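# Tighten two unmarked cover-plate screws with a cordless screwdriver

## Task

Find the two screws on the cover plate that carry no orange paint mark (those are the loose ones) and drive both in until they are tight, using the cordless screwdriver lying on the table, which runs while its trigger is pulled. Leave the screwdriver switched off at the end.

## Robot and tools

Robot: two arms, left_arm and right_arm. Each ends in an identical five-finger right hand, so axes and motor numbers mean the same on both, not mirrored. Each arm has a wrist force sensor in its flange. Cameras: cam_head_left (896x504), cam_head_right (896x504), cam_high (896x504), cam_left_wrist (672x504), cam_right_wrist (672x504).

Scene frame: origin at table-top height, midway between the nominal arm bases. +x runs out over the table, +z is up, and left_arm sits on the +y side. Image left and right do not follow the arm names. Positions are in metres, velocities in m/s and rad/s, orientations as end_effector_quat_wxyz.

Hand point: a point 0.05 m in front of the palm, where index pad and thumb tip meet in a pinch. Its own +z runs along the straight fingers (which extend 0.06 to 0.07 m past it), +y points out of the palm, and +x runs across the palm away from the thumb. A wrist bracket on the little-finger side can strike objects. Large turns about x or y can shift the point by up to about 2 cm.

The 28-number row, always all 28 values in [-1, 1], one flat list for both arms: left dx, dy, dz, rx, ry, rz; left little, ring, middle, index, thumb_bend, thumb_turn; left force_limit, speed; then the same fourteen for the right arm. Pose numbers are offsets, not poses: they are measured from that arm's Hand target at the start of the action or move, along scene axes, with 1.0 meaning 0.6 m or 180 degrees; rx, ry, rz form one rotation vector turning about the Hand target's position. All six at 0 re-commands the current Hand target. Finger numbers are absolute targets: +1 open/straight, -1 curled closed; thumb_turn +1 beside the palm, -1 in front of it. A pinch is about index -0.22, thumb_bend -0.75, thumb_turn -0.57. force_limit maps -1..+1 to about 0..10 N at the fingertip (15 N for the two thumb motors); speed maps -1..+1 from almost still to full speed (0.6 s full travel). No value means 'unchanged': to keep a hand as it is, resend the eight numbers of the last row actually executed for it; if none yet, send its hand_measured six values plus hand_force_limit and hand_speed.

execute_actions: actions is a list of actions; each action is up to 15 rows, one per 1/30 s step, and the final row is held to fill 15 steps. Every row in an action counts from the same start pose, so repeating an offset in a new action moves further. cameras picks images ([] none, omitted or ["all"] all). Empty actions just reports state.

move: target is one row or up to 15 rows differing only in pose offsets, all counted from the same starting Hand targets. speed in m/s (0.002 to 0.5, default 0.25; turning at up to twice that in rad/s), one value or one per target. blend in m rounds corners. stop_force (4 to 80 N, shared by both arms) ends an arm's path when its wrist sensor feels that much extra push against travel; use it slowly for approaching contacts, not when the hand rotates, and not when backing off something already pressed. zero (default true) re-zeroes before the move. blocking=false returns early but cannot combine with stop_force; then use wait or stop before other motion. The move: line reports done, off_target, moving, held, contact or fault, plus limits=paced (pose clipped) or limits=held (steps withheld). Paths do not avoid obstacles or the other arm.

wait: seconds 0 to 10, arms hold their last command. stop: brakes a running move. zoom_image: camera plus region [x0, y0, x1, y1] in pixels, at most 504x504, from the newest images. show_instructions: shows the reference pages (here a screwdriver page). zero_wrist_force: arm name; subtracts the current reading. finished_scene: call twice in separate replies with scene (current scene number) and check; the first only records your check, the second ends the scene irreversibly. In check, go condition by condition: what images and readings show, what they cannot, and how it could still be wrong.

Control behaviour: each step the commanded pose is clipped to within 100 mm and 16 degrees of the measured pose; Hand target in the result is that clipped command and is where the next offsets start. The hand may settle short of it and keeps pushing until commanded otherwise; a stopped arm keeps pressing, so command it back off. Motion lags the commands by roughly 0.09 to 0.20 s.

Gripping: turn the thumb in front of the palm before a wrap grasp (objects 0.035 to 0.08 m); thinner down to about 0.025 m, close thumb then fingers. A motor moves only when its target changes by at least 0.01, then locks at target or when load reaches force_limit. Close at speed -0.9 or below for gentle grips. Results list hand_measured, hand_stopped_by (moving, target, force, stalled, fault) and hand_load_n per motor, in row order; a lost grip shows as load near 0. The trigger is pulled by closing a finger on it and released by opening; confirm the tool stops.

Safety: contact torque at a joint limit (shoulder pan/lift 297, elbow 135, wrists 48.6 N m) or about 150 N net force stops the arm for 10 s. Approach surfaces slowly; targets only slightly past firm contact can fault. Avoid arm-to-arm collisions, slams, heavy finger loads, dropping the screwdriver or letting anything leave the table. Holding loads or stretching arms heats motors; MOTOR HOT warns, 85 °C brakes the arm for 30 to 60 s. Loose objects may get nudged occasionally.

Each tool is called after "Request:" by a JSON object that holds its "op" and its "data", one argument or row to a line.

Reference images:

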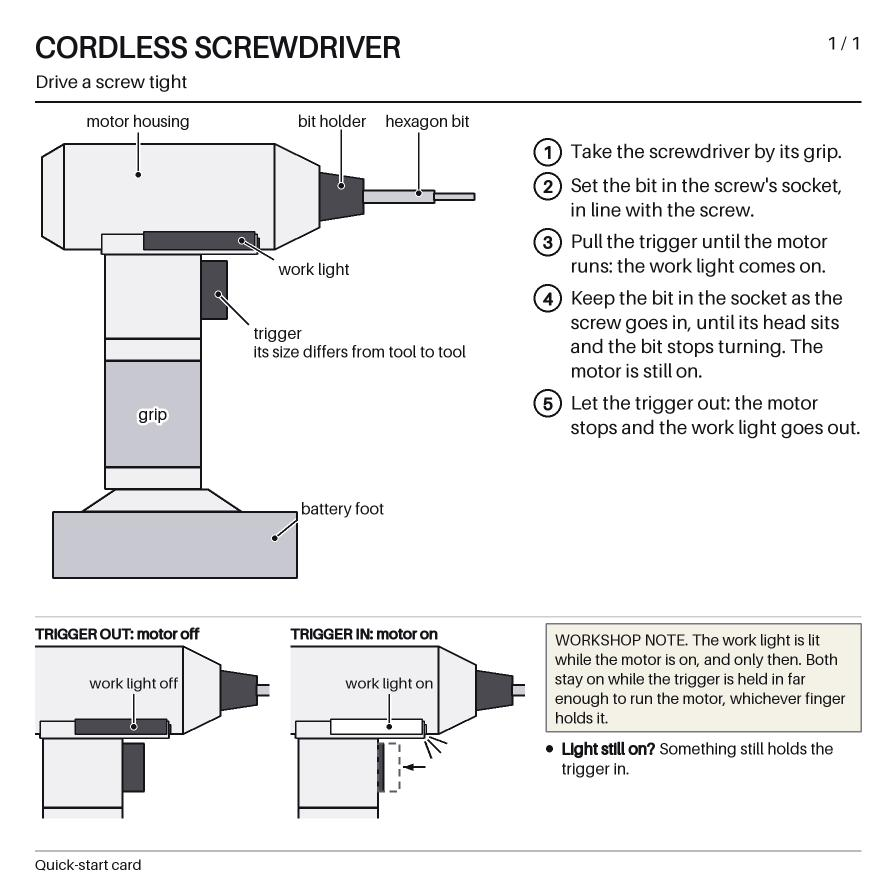

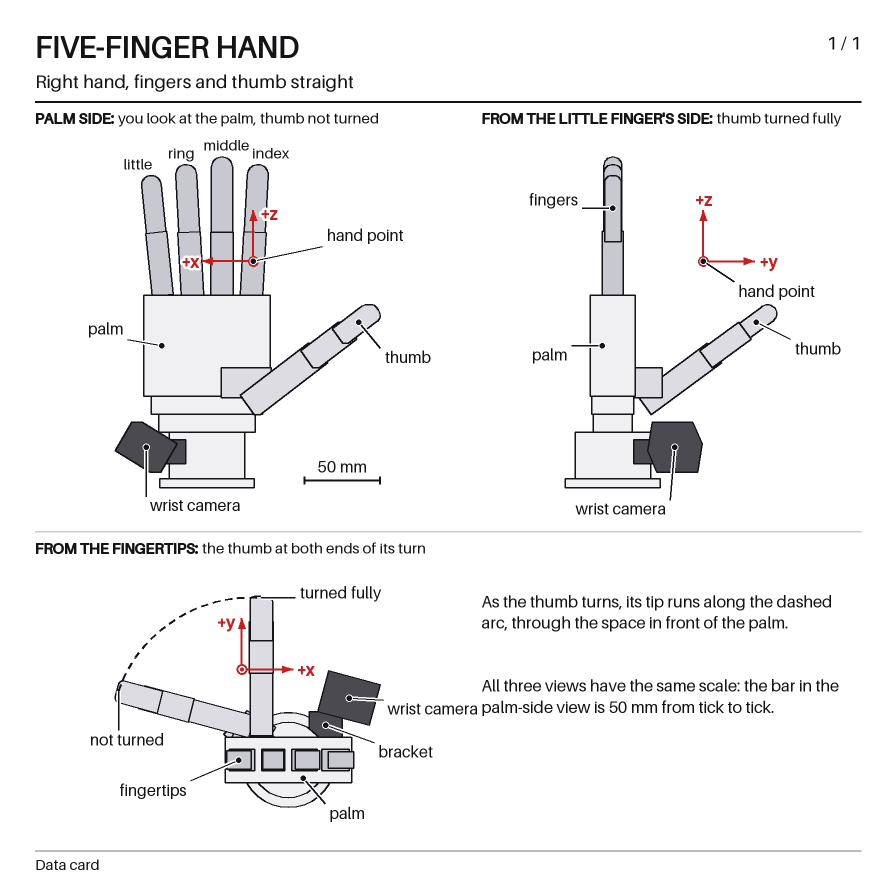

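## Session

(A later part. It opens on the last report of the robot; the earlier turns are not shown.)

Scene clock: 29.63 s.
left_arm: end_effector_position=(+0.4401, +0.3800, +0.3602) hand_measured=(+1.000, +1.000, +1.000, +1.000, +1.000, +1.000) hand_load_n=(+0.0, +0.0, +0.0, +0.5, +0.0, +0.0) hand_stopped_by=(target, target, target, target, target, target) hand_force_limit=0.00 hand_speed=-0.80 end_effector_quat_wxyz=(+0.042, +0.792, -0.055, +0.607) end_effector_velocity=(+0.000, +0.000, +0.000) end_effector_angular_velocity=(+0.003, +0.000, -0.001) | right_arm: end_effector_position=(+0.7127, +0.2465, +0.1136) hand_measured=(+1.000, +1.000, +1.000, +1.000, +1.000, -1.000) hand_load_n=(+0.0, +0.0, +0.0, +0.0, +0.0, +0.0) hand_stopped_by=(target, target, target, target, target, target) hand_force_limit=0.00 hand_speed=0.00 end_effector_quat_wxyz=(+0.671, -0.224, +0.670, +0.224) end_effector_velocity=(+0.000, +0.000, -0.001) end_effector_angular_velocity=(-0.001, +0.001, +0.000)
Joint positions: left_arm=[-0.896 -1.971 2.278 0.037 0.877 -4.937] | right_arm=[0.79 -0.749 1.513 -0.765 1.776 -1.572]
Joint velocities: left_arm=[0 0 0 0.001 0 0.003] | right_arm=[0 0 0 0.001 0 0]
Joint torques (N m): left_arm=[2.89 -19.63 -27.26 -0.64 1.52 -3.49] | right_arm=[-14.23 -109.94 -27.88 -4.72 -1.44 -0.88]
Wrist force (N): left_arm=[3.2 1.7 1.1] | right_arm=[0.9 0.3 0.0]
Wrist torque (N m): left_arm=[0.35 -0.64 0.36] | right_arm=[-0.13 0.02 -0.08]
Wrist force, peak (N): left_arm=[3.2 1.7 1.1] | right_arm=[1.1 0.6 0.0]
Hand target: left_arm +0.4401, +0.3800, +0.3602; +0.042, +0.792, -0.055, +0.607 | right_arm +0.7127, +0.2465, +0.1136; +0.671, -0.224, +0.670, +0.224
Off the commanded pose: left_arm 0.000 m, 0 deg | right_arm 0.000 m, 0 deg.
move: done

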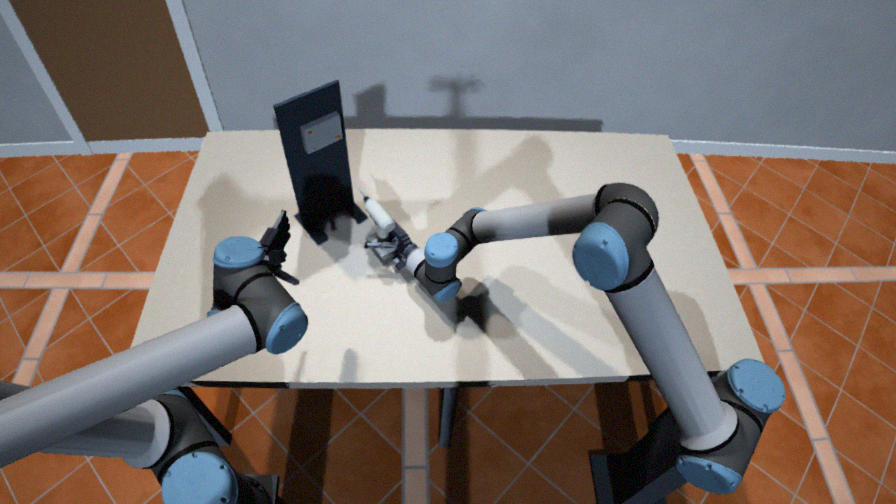

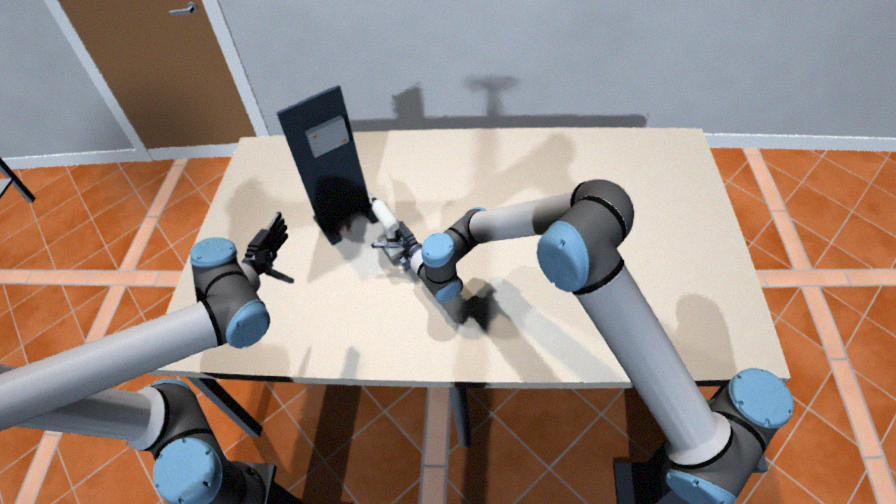

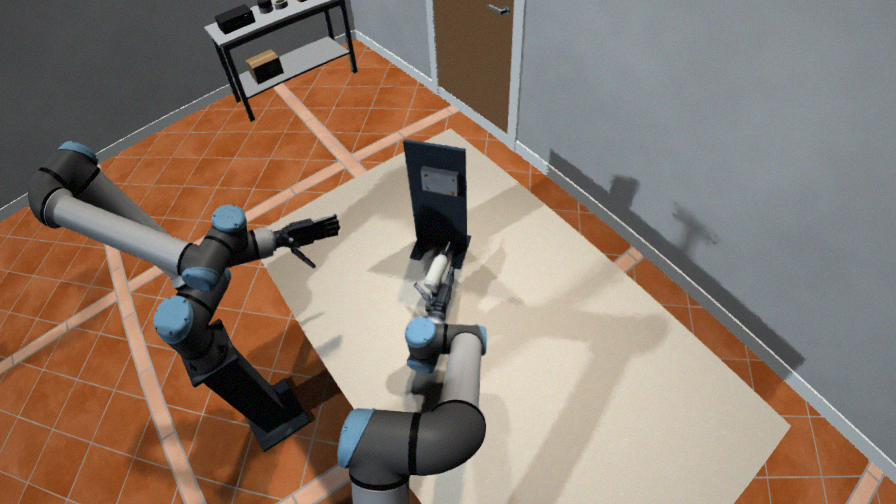

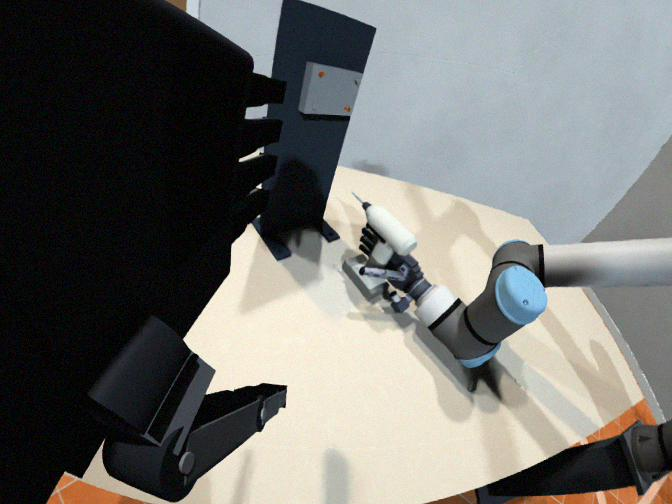

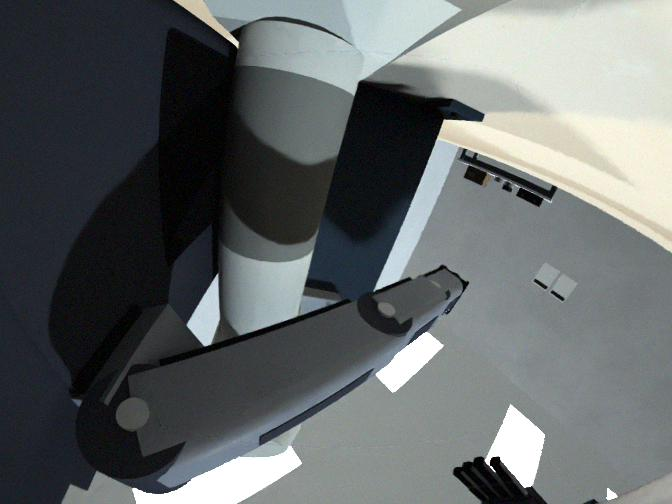

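Request:
{"op": "move", "data": {
  "target": [0,0,0,0,0,0,1,1,1,1,1,1,0,-0.8,0,0,0,0,0,0,-1,-1,-1,1,1,-1,-0.3,-0.6],
  "cameras": ["cam_right_wrist", "cam_left_wrist"]
}}

Request:
{"op": "zoom_image", "data": {
  "camera": "cam_left_wrist",
  "region": [320, 180, 480, 340]
}}

Scene clock: 32.97 s.
left_arm: end_effector_position=(+0.4401, +0.3800, +0.3602) hand_measured=(+1.000, +1.000, +1.000, +1.000, +1.000, +1.000) hand_load_n=(+0.0, +0.0, +0.0, +0.0, +0.0, +0.0) hand_stopped_by=(target, target, target, target, target, target) hand_force_limit=0.00 hand_speed=-0.80 end_effector_quat_wxyz=(+0.042, +0.792, -0.055, +0.607) end_effector_velocity=(+0.000, +0.001, +0.000) end_effector_angular_velocity=(+0.000, -0.001, +0.001) | right_arm: end_effector_position=(+0.7127, +0.2465, +0.1136) hand_measured=(-0.908, -0.886, -0.864, +1.000, +1.000, -1.000) hand_load_n=(+0.0, +0.0, +0.0, +0.0, +0.0, -0.5) hand_stopped_by=(force, force, force, target, target, target) hand_force_limit=-0.30 hand_speed=-0.60 end_effector_quat_wxyz=(+0.671, -0.224, +0.670, +0.224) end_effector_velocity=(+0.000, +0.000, +0.002) end_effector_angular_velocity=(+0.002, -0.001, +0.000)
Joint positions: left_arm=[-0.896 -1.971 2.278 0.037 0.877 -4.937] | right_arm=[0.79 -0.749 1.513 -0.765 1.776 -1.572]
Joint velocities: left_arm=[0.001 -0.001 0 0 0 0.001] | right_arm=[0 -0.002 0 -0.001 0 0]
Joint torques (N m): left_arm=[2.21 -16.14 -28.85 -0.14 1.53 -3.55] | right_arm=[-8.32 -109.65 -36.06 -2.64 0.99 -0.73]
Wrist force (N): left_arm=[2.7 1.3 1.0] | right_arm=[0.6 0.3 -0.1]
Wrist torque (N m): left_arm=[0.30 -0.56 0.32] | right_arm=[-0.12 0.03 -0.10]
Wrist force, peak (N): left_arm=[3.4 1.6 1.0] | right_arm=[1.2 0.5 2.1]
Hand target: left_arm +0.4401, +0.3800, +0.3602; +0.042, +0.792, -0.055, +0.607 | right_arm +0.7127, +0.2465, +0.1136; +0.671, -0.224, +0.670, +0.224
Off the commanded pose: left_arm 0.000 m, 0 deg | right_arm 0.000 m, 0 deg.
move: done
Images, in order (width x height): cam_left_wrist 672x504, cam_right_wrist 672x504.

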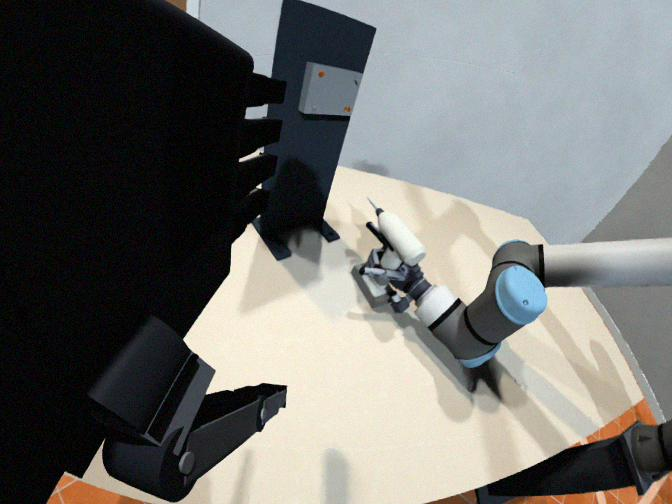

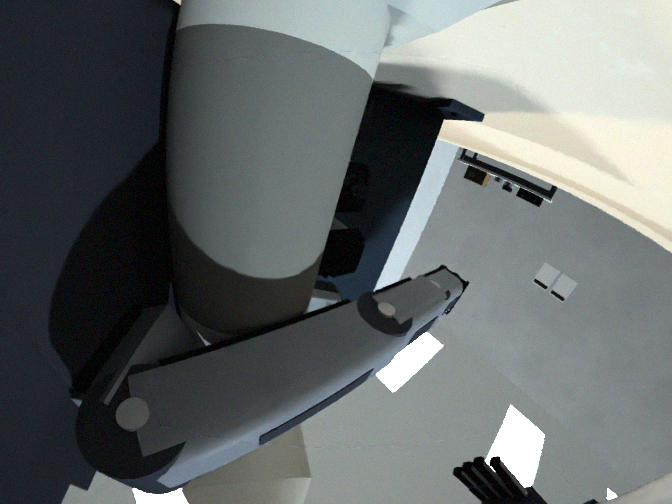

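Scaled by 3.150 from the camera's 672x504 image, which has a finer 960x720 frame.

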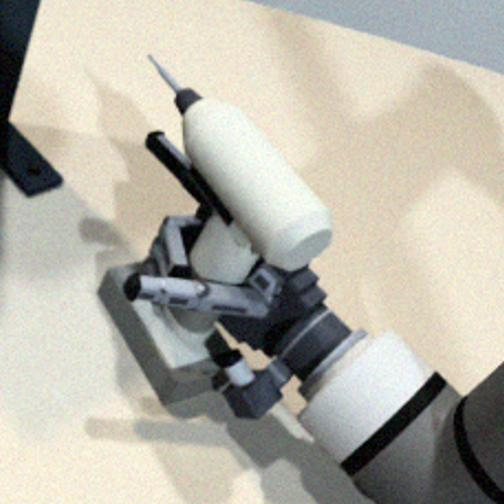

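Request:
{"op": "move", "data": {
  "target": [0,0,0,0,0,0,1,1,1,1,1,1,0,-0.8,0,0,0,0,0,0,1,1,1,1,1,-1,-0.3,0],
  "cameras": []
}}

Request:
{"op": "move", "data": {
  "target": [0,0,0,0,0,0,1,1,1,1,1,1,0,-0.8,-0.037,-0.028,0,0,0,-0.02,1,1,1,1,1,-1,-0.3,0],
  "speed": 0.05,
  "stop_force": 6,
  "cameras": ["cam_right_wrist", "cam_left_wrist", "cam_head_right"]
}}

Request:
{"op": "zoom_image", "data": {
  "camera": "cam_left_wrist",
  "region": [320, 180, 480, 340]
}}

Scene clock: 34.73 s.
left_arm: end_effector_position=(+0.4401, +0.3800, +0.3602) hand_measured=(+1.000, +1.000, +1.000, +1.000, +1.000, +1.000) hand_load_n=(+0.0, +0.0, +0.0, +0.0, +0.0, +0.0) hand_stopped_by=(target, target, target, target, target, target) hand_force_limit=0.00 hand_speed=-0.80 end_effector_quat_wxyz=(+0.042, +0.792, -0.055, +0.607) end_effector_velocity=(+0.000, +0.000, +0.000) end_effector_angular_velocity=(+0.000, +0.000, +0.000) | right_arm: end_effector_position=(+0.7127, +0.2465, +0.1137) hand_measured=(+1.000, +1.000, +1.000, +1.000, +1.000, -1.000) hand_load_n=(+0.0, +0.0, +0.0, +0.0, +0.0, -0.5) hand_stopped_by=(target, target, target, target, target, target) hand_force_limit=-0.30 hand_speed=0.00 end_effector_quat_wxyz=(+0.671, -0.224, +0.670, +0.224) end_effector_velocity=(+0.000, +0.000, +0.000) end_effector_angular_velocity=(+0.000, +0.000, +0.000)
Joint positions: left_arm=[-0.896 -1.971 2.278 0.037 0.877 -4.937] | right_arm=[0.79 -0.749 1.513 -0.765 1.776 -1.572]
Joint velocities: left_arm=[-0.001 0 0 0 0 -0.001] | right_arm=[0 0 0 0 0 0]
Joint torques (N m): left_arm=[1.98 -18.48 -30.94 0.02 1.11 -3.31] | right_arm=[-4.39 -108.71 -36.56 -1.66 0.71 -0.93]
Wrist force (N): left_arm=[2.7 1.7 1.1] | right_arm=[0.6 -0.5 -0.5]
Wrist torque (N m): left_arm=[0.34 -0.56 0.33] | right_arm=[-0.17 0.06 -0.12]
Wrist force, peak (N): left_arm=[3.1 1.9 0.9] | right_arm=[1.0 -0.6 -0.6]
Hand target: left_arm +0.4401, +0.3800, +0.3602; +0.042, +0.792, -0.055, +0.607 | right_arm +0.7127, +0.2465, +0.1136; +0.671, -0.224, +0.670, +0.224
Off the commanded pose: left_arm 0.000 m, 0 deg | right_arm 0.000 m, 0 deg.
move: done
No camera images: "cameras" was empty.

Scene clock: 36.53 s.
left_arm: end_effector_position=(+0.4401, +0.3800, +0.3602) hand_measured=(+1.000, +1.000, +1.000, +1.000, +1.000, +1.000) hand_load_n=(+0.0, +0.0, +0.0, +0.0, +0.0, +0.0) hand_stopped_by=(target, target, target, target, target, target) hand_force_limit=0.00 hand_speed=-0.80 end_effector_quat_wxyz=(+0.042, +0.792, -0.055, +0.607) end_effector_velocity=(+0.000, +0.000, +0.000) end_effector_angular_velocity=(-0.002, +0.000, +0.000) | right_arm: end_effector_position=(+0.6905, +0.2297, +0.1136) hand_measured=(+1.000, +1.000, +1.000, +1.000, +1.000, -1.000) hand_load_n=(+0.0, +0.0, +0.5, +0.0, +0.0, -0.5) hand_stopped_by=(target, target, target, target, target, target) hand_force_limit=-0.30 hand_speed=0.00 end_effector_quat_wxyz=(+0.678, -0.203, +0.677, +0.203) end_effector_velocity=(+0.000, +0.000, +0.002) end_effector_angular_velocity=(+0.001, -0.001, +0.000)
Joint positions: left_arm=[-0.896 -1.971 2.278 0.037 0.877 -4.937] | right_arm=[0.817 -0.775 1.567 -0.793 1.866 -1.572]
Joint velocities: left_arm=[0 0 0 0 0 -0.002] | right_arm=[0 -0.002 0 0 0 0]
Joint torques (N m): left_arm=[0.6 -21.28 -31.25 0.34 1.73 -3.32] | right_arm=[-14.33 -88.46 -35.7 -0.38 1.26 -2.28]
Wrist force (N): left_arm=[3.0 1.9 0.9] | right_arm=[0.6 0.4 -0.2]
Wrist torque (N m): left_arm=[0.38 -0.61 0.37] | right_arm=[-0.11 0.08 -0.09]
Wrist force, peak (N): left_arm=[3.1 1.8 1.3] | right_arm=[0.6 -1.7 0.0]
Hand target: left_arm +0.4401, +0.3800, +0.3602; +0.042, +0.792, -0.055, +0.607 | right_arm +0.6905, +0.2297, +0.1136; +0.678, -0.203, +0.677, +0.203
Off the commanded pose: left_arm 0.000 m, 0 deg | right_arm 0.000 m, 0 deg.
move: done
Images, in order (width x height): cam_head_right 896x504, cam_left_wrist 672x504, cam_right_wrist 672x504.

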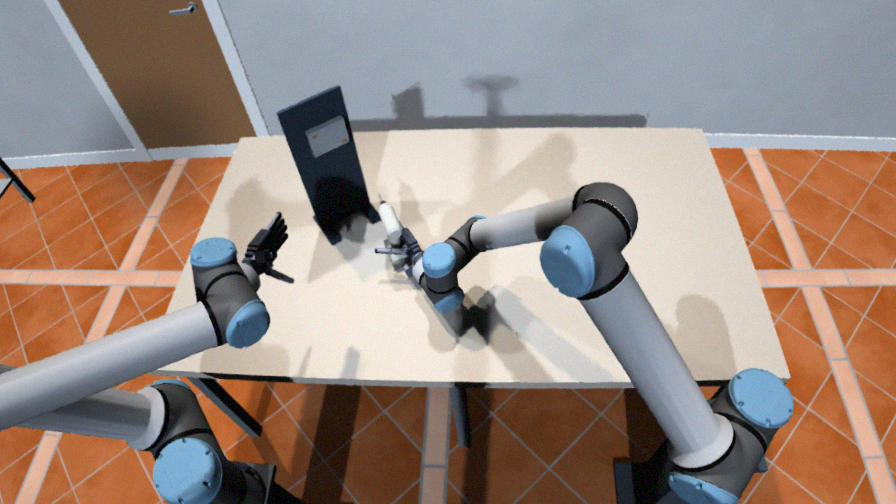

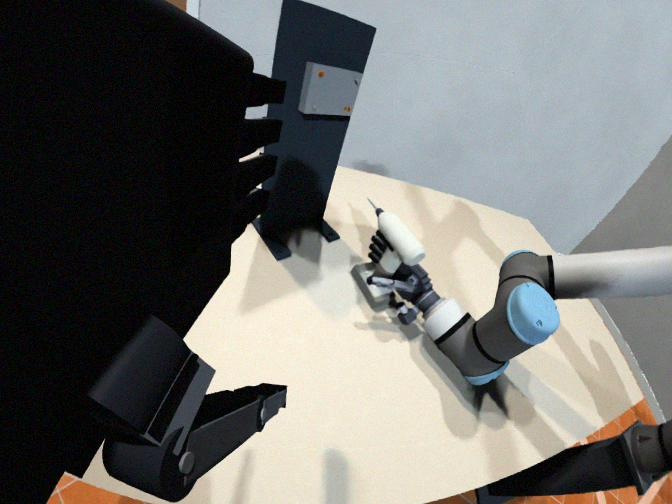

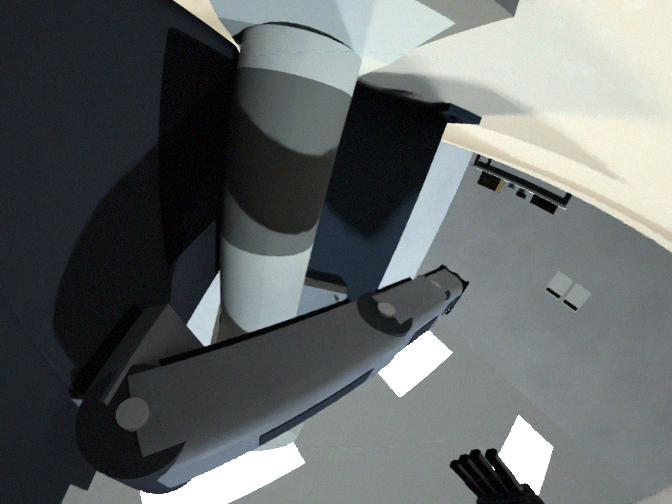

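Scaled by 3.150 from the camera's 672x504 image, which has a finer 960x720 frame.

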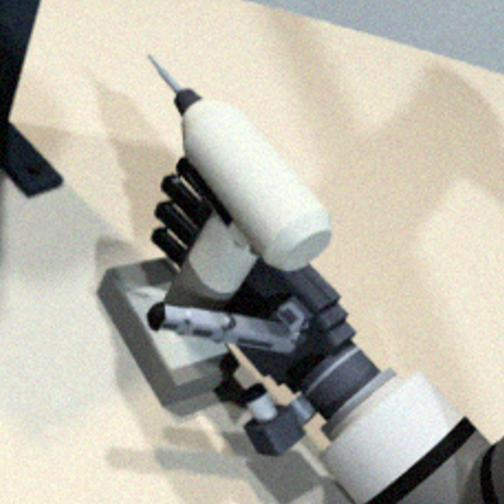

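Request:
{"op": "execute_actions", "data": {
  "actions": []
}}

Scene clock: 37.27 s.
left_arm: end_effector_position=(+0.4401, +0.3800, +0.3602) hand_measured=(+1.000, +1.000, +1.000, +1.000, +1.000, +1.000) hand_load_n=(+0.0, +0.0, +0.0, +0.0, +0.0, +0.0) hand_stopped_by=(target, target, target, target, target, target) hand_force_limit=0.00 hand_speed=-0.80 end_effector_quat_wxyz=(+0.042, +0.792, -0.055, +0.607) end_effector_velocity=(+0.000, -0.001, +0.000) end_effector_angular_velocity=(-0.001, +0.000, -0.001) | right_arm: end_effector_position=(+0.6905, +0.2297, +0.1136) hand_measured=(+1.000, +1.000, +1.000, +1.000, +1.000, -1.000) hand_load_n=(+0.0, +0.0, +0.0, +0.0, +0.5, +0.0) hand_stopped_by=(target, target, target, target, target, target) hand_force_limit=-0.30 hand_speed=0.00 end_effector_quat_wxyz=(+0.678, -0.203, +0.677, +0.203) end_effector_velocity=(+0.000, +0.000, +0.001) end_effector_angular_velocity=(+0.000, +0.000, +0.000)
Joint positions: left_arm=[-0.896 -1.971 2.278 0.037 0.877 -4.937] | right_arm=[0.817 -0.775 1.567 -0.793 1.866 -1.572]
Joint velocities: left_arm=[-0.001 0 0 0 0 -0.001] | right_arm=[0 -0.001 0 0.001 0 0]
Joint torques (N m): left_arm=[-0.55 -19.38 -31.29 0.72 1.47 -2.72] | right_arm=[-14.8 -88.59 -34.79 -0.83 1.31 -2.09]
Wrist force (N): left_arm=[3.0 1.6 1.0] | right_arm=[0.7 0.1 0.3]
Wrist torque (N m): left_arm=[0.35 -0.60 0.36] | right_arm=[-0.19 0.03 -0.09]
Wrist force, peak (N): left_arm=[3.2 1.6 1.2] | right_arm=[0.9 0.3 -0.4]
Hand target: left_arm +0.4401, +0.3800, +0.3602; +0.042, +0.792, -0.055, +0.607 | right_arm +0.6905, +0.2297, +0.1136; +0.678, -0.203, +0.677, +0.203
Off the commanded pose: left_arm 0.000 m, 0 deg | right_arm 0.000 m, 0 deg.

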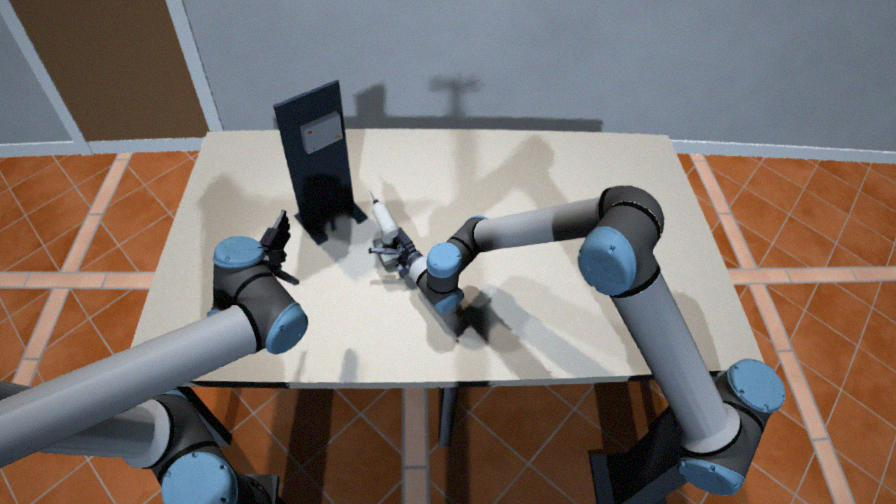

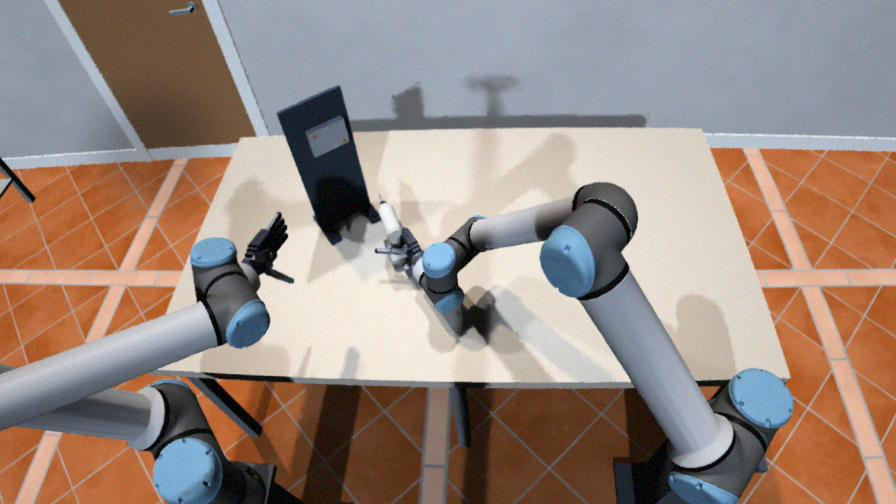

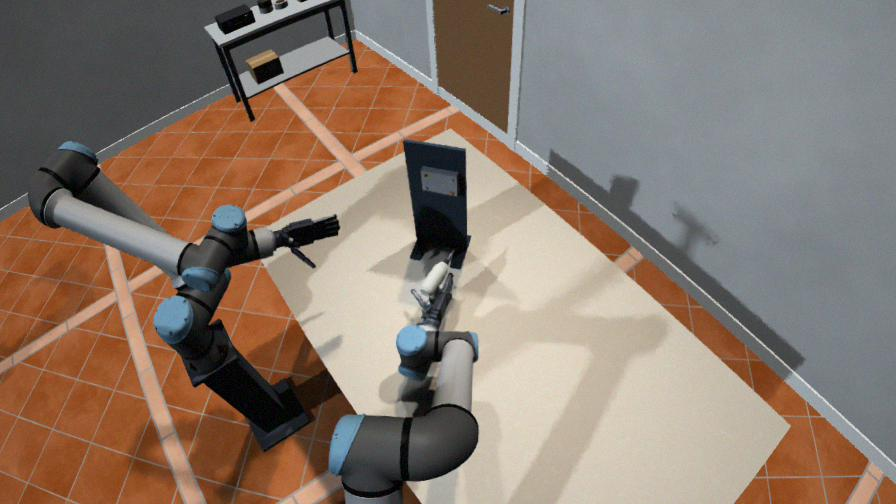

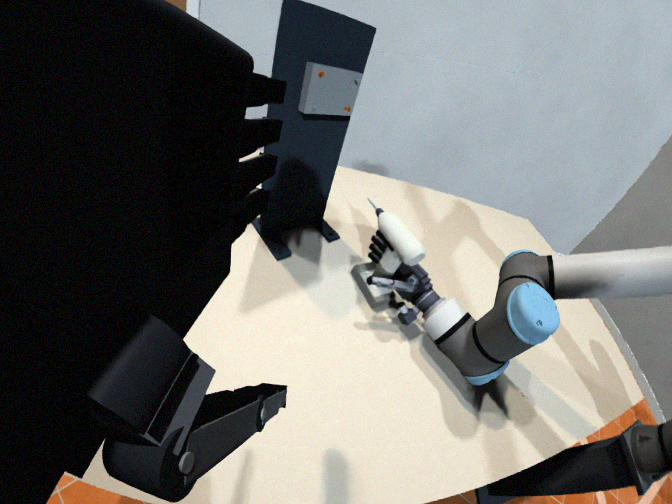

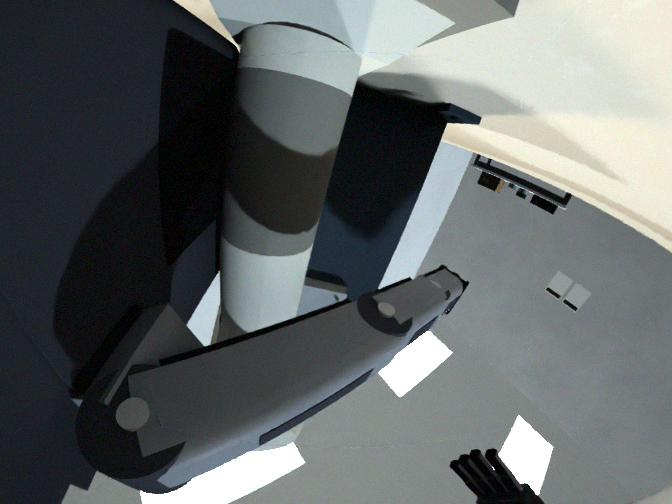

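Request:
{"op": "move", "data": {
  "target": [0,0,0,0,0,0, 1,1,1,1,1,1,0,-0.8, 0,0,0,0,0,0, 1,1,1,1,-0.55,-1,-0.7,-0.6],
  "cameras": ["cam_left_wrist","cam_right_wrist"]
}}

Scene clock: 41.53 s.
left_arm: end_effector_position=(+0.4401, +0.3800, +0.3602) hand_measured=(+1.000, +1.000, +1.000, +1.000, +1.000, +1.000) hand_load_n=(+0.0, +0.0, +0.0, +0.0, +0.0, +0.0) hand_stopped_by=(target, target, target, target, target, target) hand_force_limit=0.00 hand_speed=-0.80 end_effector_quat_wxyz=(+0.042, +0.792, -0.055, +0.607) end_effector_velocity=(+0.000, +0.000, +0.000) end_effector_angular_velocity=(-0.002, +0.000, +0.000) | right_arm: end_effector_position=(+0.6905, +0.2297, +0.1136) hand_measured=(+1.000, +1.000, +1.000, +1.000, -0.550, -1.000) hand_load_n=(+0.0, +0.0, +0.0, +0.0, -0.5, +0.0) hand_stopped_by=(target, target, target, target, target, target) hand_force_limit=-0.70 hand_speed=-0.60 end_effector_quat_wxyz=(+0.678, -0.203, +0.677, +0.203) end_effector_velocity=(+0.000, +0.000, +0.000) end_effector_angular_velocity=(+0.000, +0.000, +0.000)
Joint positions: left_arm=[-0.896 -1.971 2.278 0.037 0.877 -4.937] | right_arm=[0.817 -0.775 1.567 -0.793 1.866 -1.572]
Joint velocities: left_arm=[0 -0.001 0 0 0 -0.001] | right_arm=[0 0 0 0 0 0]
Joint torques (N m): left_arm=[-4.02 -19.85 -33.02 0.96 1.04 -3.4] | right_arm=[-12.56 -89.85 -28.54 -4.23 1.33 -2.13]
Wrist force (N): left_arm=[2.8 1.6 0.8] | right_arm=[0.2 0.3 -0.4]
Wrist torque (N m): left_arm=[0.35 -0.57 0.34] | right_arm=[-0.11 0.13 -0.11]
Wrist force, peak (N): left_arm=[3.1 2.0 0.7] | right_arm=[1.1 0.3 -0.3]
Hand target: left_arm +0.4401, +0.3800, +0.3602; +0.042, +0.792, -0.055, +0.607 | right_arm +0.6905, +0.2297, +0.1136; +0.678, -0.203, +0.677, +0.203
Off the commanded pose: left_arm 0.000 m, 0 deg | right_arm 0.000 m, 0 deg.
move: done
Images, in order (width x height): cam_left_wrist 672x504, cam_right_wrist 672x504.

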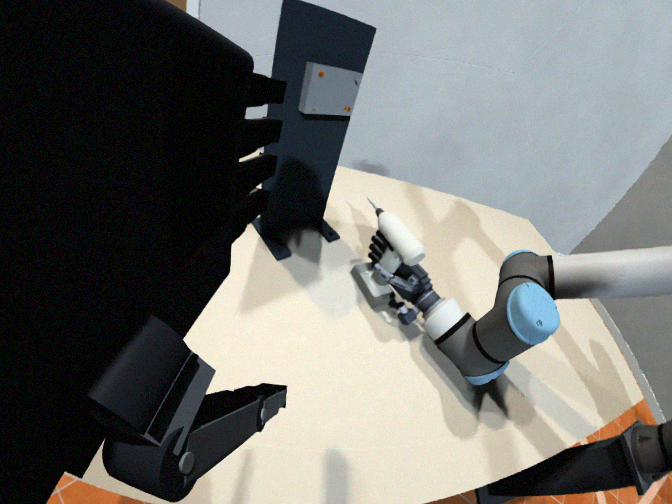

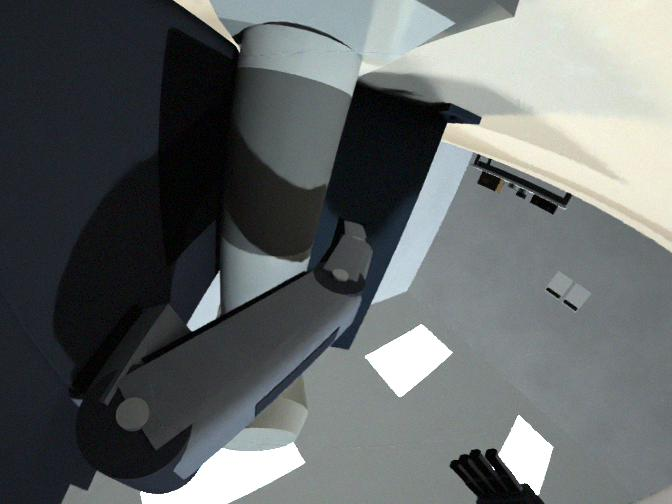

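Request:
{"op": "move", "data": {
  "target": [0,0,0,0,0,0, 1,1,1,1,1,1,0,-0.8, 0,0,0,0,0,0, 1,1,1,1,-0.8,-1,-0.7,-0.7],
  "cameras": ["cam_right_wrist"]
}}

Request:
{"op": "zoom_image", "data": {
  "camera": "cam_right_wrist",
  "region": [150, 150, 450, 400]
}}

Scene clock: 42.67 s.
left_arm: end_effector_position=(+0.4401, +0.3800, +0.3602) hand_measured=(+1.000, +1.000, +1.000, +1.000, +1.000, +1.000) hand_load_n=(+0.0, +0.0, +0.0, +0.0, +0.0, +0.0) hand_stopped_by=(target, target, target, target, target, target) hand_force_limit=0.00 hand_speed=-0.80 end_effector_quat_wxyz=(+0.042, +0.792, -0.055, +0.607) end_effector_velocity=(+0.000, +0.000, +0.000) end_effector_angular_velocity=(+0.000, +0.001, -0.001) | right_arm: end_effector_position=(+0.6905, +0.2297, +0.1136) hand_measured=(+1.000, +1.000, +1.000, +1.000, -0.800, -1.000) hand_load_n=(+0.0, +0.0, +0.0, +0.0, +0.0, +0.0) hand_stopped_by=(target, target, target, target, target, target) hand_force_limit=-0.70 hand_speed=-0.70 end_effector_quat_wxyz=(+0.678, -0.203, +0.677, +0.203) end_effector_velocity=(+0.000, +0.000, +0.000) end_effector_angular_velocity=(-0.001, +0.000, +0.000)
Joint positions: left_arm=[-0.896 -1.971 2.278 0.037 0.877 -4.937] | right_arm=[0.817 -0.775 1.567 -0.793 1.866 -1.572]
Joint velocities: left_arm=[0 0 0 0.001 0 0] | right_arm=[0 0 0 0.001 0 0]
Joint torques (N m): left_arm=[-0.47 -18.43 -33.26 1.45 1.15 -2.82] | right_arm=[-12.2 -90.14 -27.1 -4.51 1.18 -2.2]
Wrist force (N): left_arm=[3.1 1.7 0.7] | right_arm=[0.7 0.7 -0.4]
Wrist torque (N m): left_arm=[0.38 -0.60 0.36] | right_arm=[-0.06 0.06 -0.08]
Wrist force, peak (N): left_arm=[3.0 2.1 0.8] | right_arm=[0.7 0.7 -0.4]
Hand target: left_arm +0.4401, +0.3800, +0.3602; +0.042, +0.792, -0.055, +0.607 | right_arm +0.6905, +0.2297, +0.1136; +0.678, -0.203, +0.677, +0.203
Off the commanded pose: left_arm 0.000 m, 0 deg | right_arm 0.000 m, 0 deg.
move: done
Images, in order (width x height): cam_right_wrist 672x504.

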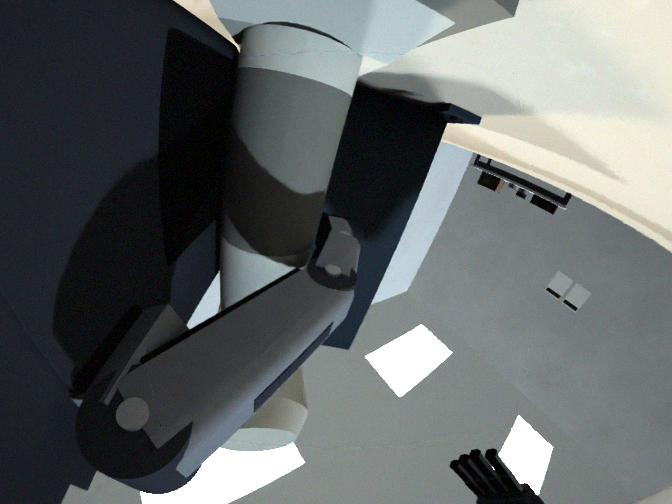

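Scaled by 1.680 from the camera's 672x504 image, which has a finer 960x720 frame.

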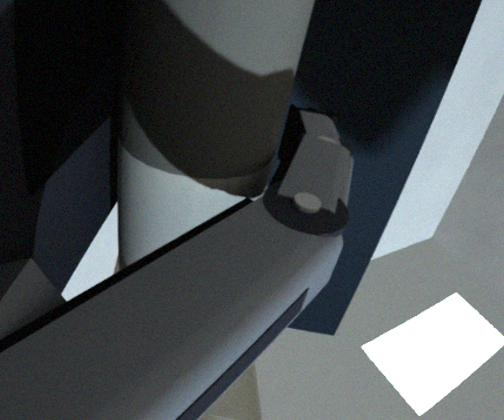

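Request:
{"op": "move", "data": {
  "target": [0,0,0,0,0,0, 1,1,1,1,1,1,0,-0.8, 0,0,0,0,0,0, -0.95,-0.95,-0.95,1,-0.8,-1,-0.5,-0.6],
  "cameras": ["cam_left_wrist","cam_right_wrist"]
}}

Request:
{"op": "zoom_image", "data": {
  "camera": "cam_left_wrist",
  "region": [300, 160, 480, 340]
}}

Scene clock: 45.70 s.
left_arm: end_effector_position=(+0.4401, +0.3800, +0.3602) hand_measured=(+1.000, +1.000, +1.000, +1.000, +1.000, +1.000) hand_load_n=(+0.0, +0.0, +0.0, +0.0, +0.0, +0.0) hand_stopped_by=(target, target, target, target, target, target) hand_force_limit=0.00 hand_speed=-0.80 end_effector_quat_wxyz=(+0.042, +0.792, -0.055, +0.607) end_effector_velocity=(+0.000, +0.000, -0.001) end_effector_angular_velocity=(+0.003, +0.000, +0.000) | right_arm: end_effector_position=(+0.6905, +0.2297, +0.1136) hand_measured=(-0.684, -0.664, -0.238, +1.000, -0.800, -1.000) hand_load_n=(+8.0, +3.0, +9.0, +0.0, +2.0, +0.5) hand_stopped_by=(force, force, force, target, target, target) hand_force_limit=-0.50 hand_speed=-0.60 end_effector_quat_wxyz=(+0.678, -0.203, +0.677, +0.203) end_effector_velocity=(+0.000, +0.000, -0.001) end_effector_angular_velocity=(-0.001, +0.001, +0.000)
Joint positions: left_arm=[-0.896 -1.971 2.278 0.037 0.877 -4.937] | right_arm=[0.817 -0.775 1.567 -0.793 1.866 -1.572]
Joint velocities: left_arm=[0 0.001 0 0 -0.001 0.002] | right_arm=[0 0.001 0 0 0 0]
Joint torques (N m): left_arm=[-1.2 -18.85 -34.92 2.42 1.04 -3.13] | right_arm=[-11.75 -91.2 -27.21 -3.93 1.29 -1.91]
Wrist force (N): left_arm=[3.2 1.6 0.7] | right_arm=[0.5 0.3 0.3]
Wrist torque (N m): left_arm=[0.36 -0.62 0.36] | right_arm=[-0.12 -0.40 -0.01]
Wrist force, peak (N): left_arm=[3.3 1.8 0.5] | right_arm=[1.4 0.7 1.7]
Hand target: left_arm +0.4401, +0.3800, +0.3602; +0.042, +0.792, -0.055, +0.607 | right_arm +0.6905, +0.2297, +0.1136; +0.678, -0.203, +0.677, +0.203
Off the commanded pose: left_arm 0.000 m, 0 deg | right_arm 0.000 m, 0 deg.
move: done
Images, in order (width x height): cam_left_wrist 672x504, cam_right_wrist 672x504.

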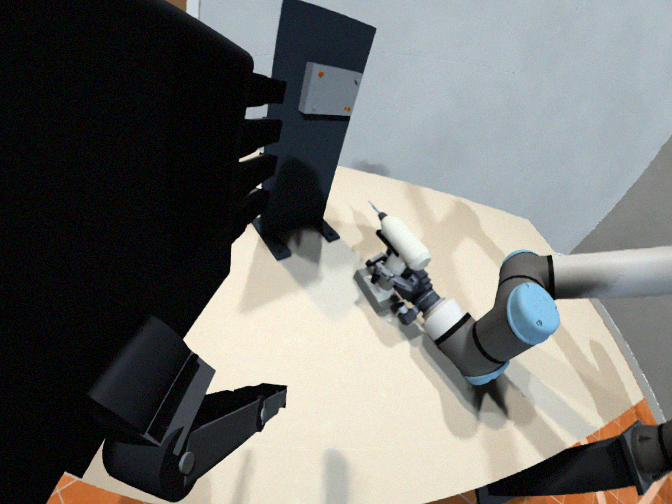

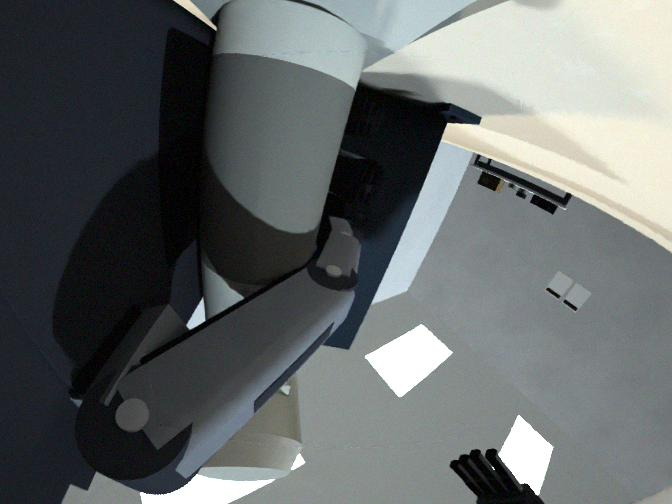

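Scaled by 2.800 from the camera's 672x504 image, which has a finer 960x720 frame.

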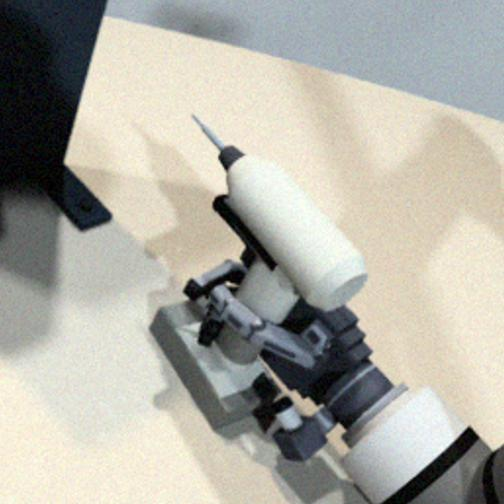

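Request:
{"op": "zoom_image", "data": {
  "camera": "cam_right_wrist",
  "region": [260, 60, 420, 300]
}}

Request:
{"op": "zoom_image", "data": {
  "camera": "cam_left_wrist",
  "region": [350, 220, 440, 310]
}}

Scaled by 2.100 from the camera's 672x504 image, which has a finer 960x720 frame.

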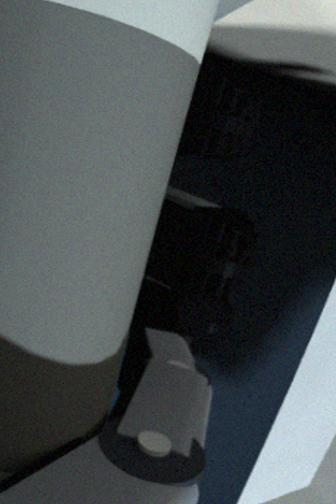

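Scaled by 5.600 from the camera's 672x504 image, which has a finer 960x720 frame.

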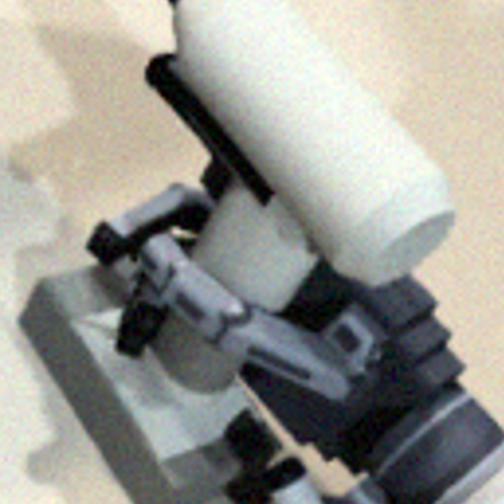

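Request:
{"op": "move", "data": {
  "target": [0,0,0,0,0,0, 1,1,1,1,1,1,0,-0.8, 0,0,0,0,0,0, -1,-1,-0.95,1,-1,-1,0.3,-0.8],
  "cameras": ["cam_left_wrist","cam_right_wrist"]
}}

Request:
{"op": "zoom_image", "data": {
  "camera": "cam_left_wrist",
  "region": [350, 190, 450, 310]
}}

Scene clock: 47.07 s.
left_arm: end_effector_position=(+0.4401, +0.3800, +0.3602) hand_measured=(+1.000, +1.000, +1.000, +1.000, +1.000, +1.000) hand_load_n=(+0.0, +0.0, +0.0, +0.0, +0.0, +0.0) hand_stopped_by=(target, target, target, target, target, target) hand_force_limit=0.00 hand_speed=-0.80 end_effector_quat_wxyz=(+0.042, +0.792, -0.055, +0.607) end_effector_velocity=(+0.000, +0.000, +0.000) end_effector_angular_velocity=(+0.000, +0.000, +0.000) | right_arm: end_effector_position=(+0.6905, +0.2297, +0.1136) hand_measured=(-0.684, -0.682, -0.238, +1.000, -0.834, -1.000) hand_load_n=(+6.0, +8.5, +9.0, +0.0, +9.0, +1.5) hand_stopped_by=(force, force, force, target, force, target) hand_force_limit=0.30 hand_speed=-0.80 end_effector_quat_wxyz=(+0.678, -0.203, +0.677, +0.203) end_effector_velocity=(+0.000, +0.000, +0.001) end_effector_angular_velocity=(+0.001, -0.001, +0.000)
Joint positions: left_arm=[-0.896 -1.971 2.278 0.037 0.877 -4.937] | right_arm=[0.817 -0.775 1.567 -0.793 1.866 -1.572]
Joint velocities: left_arm=[-0.001 0 0 0 -0.001 0] | right_arm=[0 -0.001 0 -0.001 0 0]
Joint torques (N m): left_arm=[-4.3 -16.13 -34.18 2.48 1.44 -2.8] | right_arm=[-10.52 -91.21 -28.21 -1.69 1.37 -1.66]
Wrist force (N): left_arm=[2.9 1.4 0.7] | right_arm=[-0.1 0.3 1.2]
Wrist torque (N m): left_arm=[0.34 -0.58 0.33] | right_arm=[-0.11 -0.49 -0.04]
Wrist force, peak (N): left_arm=[3.1 1.8 1.0] | right_arm=[-0.5 -0.5 1.5]
Hand target: left_arm +0.4401, +0.3800, +0.3602; +0.042, +0.792, -0.055, +0.607 | right_arm +0.6905, +0.2297, +0.1136; +0.678, -0.203, +0.677, +0.203
Off the commanded pose: left_arm 0.000 m, 0 deg | right_arm 0.000 m, 0 deg.
move: done
Images, in order (width x height): cam_left_wrist 672x504, cam_right_wrist 672x504.

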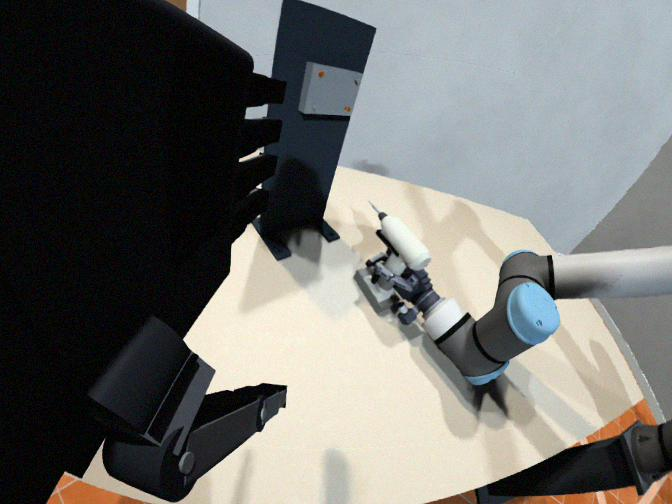

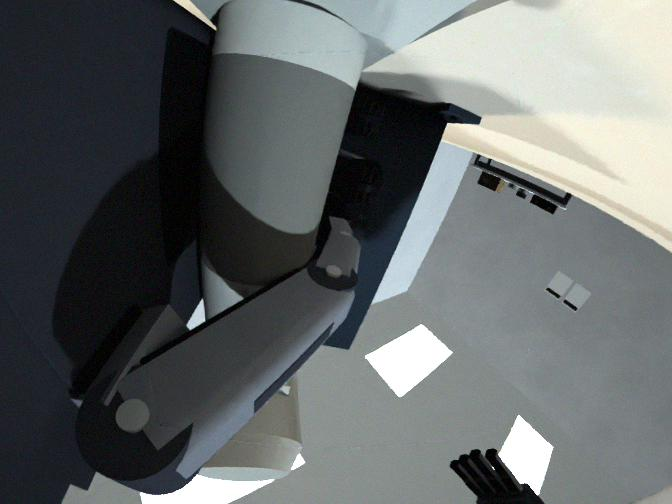

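Scaled by 4.200 from the camera's 672x504 image, which has a finer 960x720 frame.

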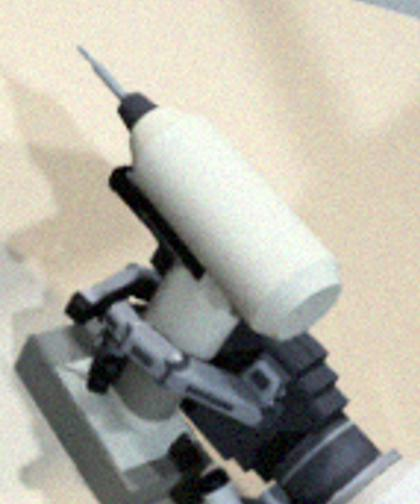

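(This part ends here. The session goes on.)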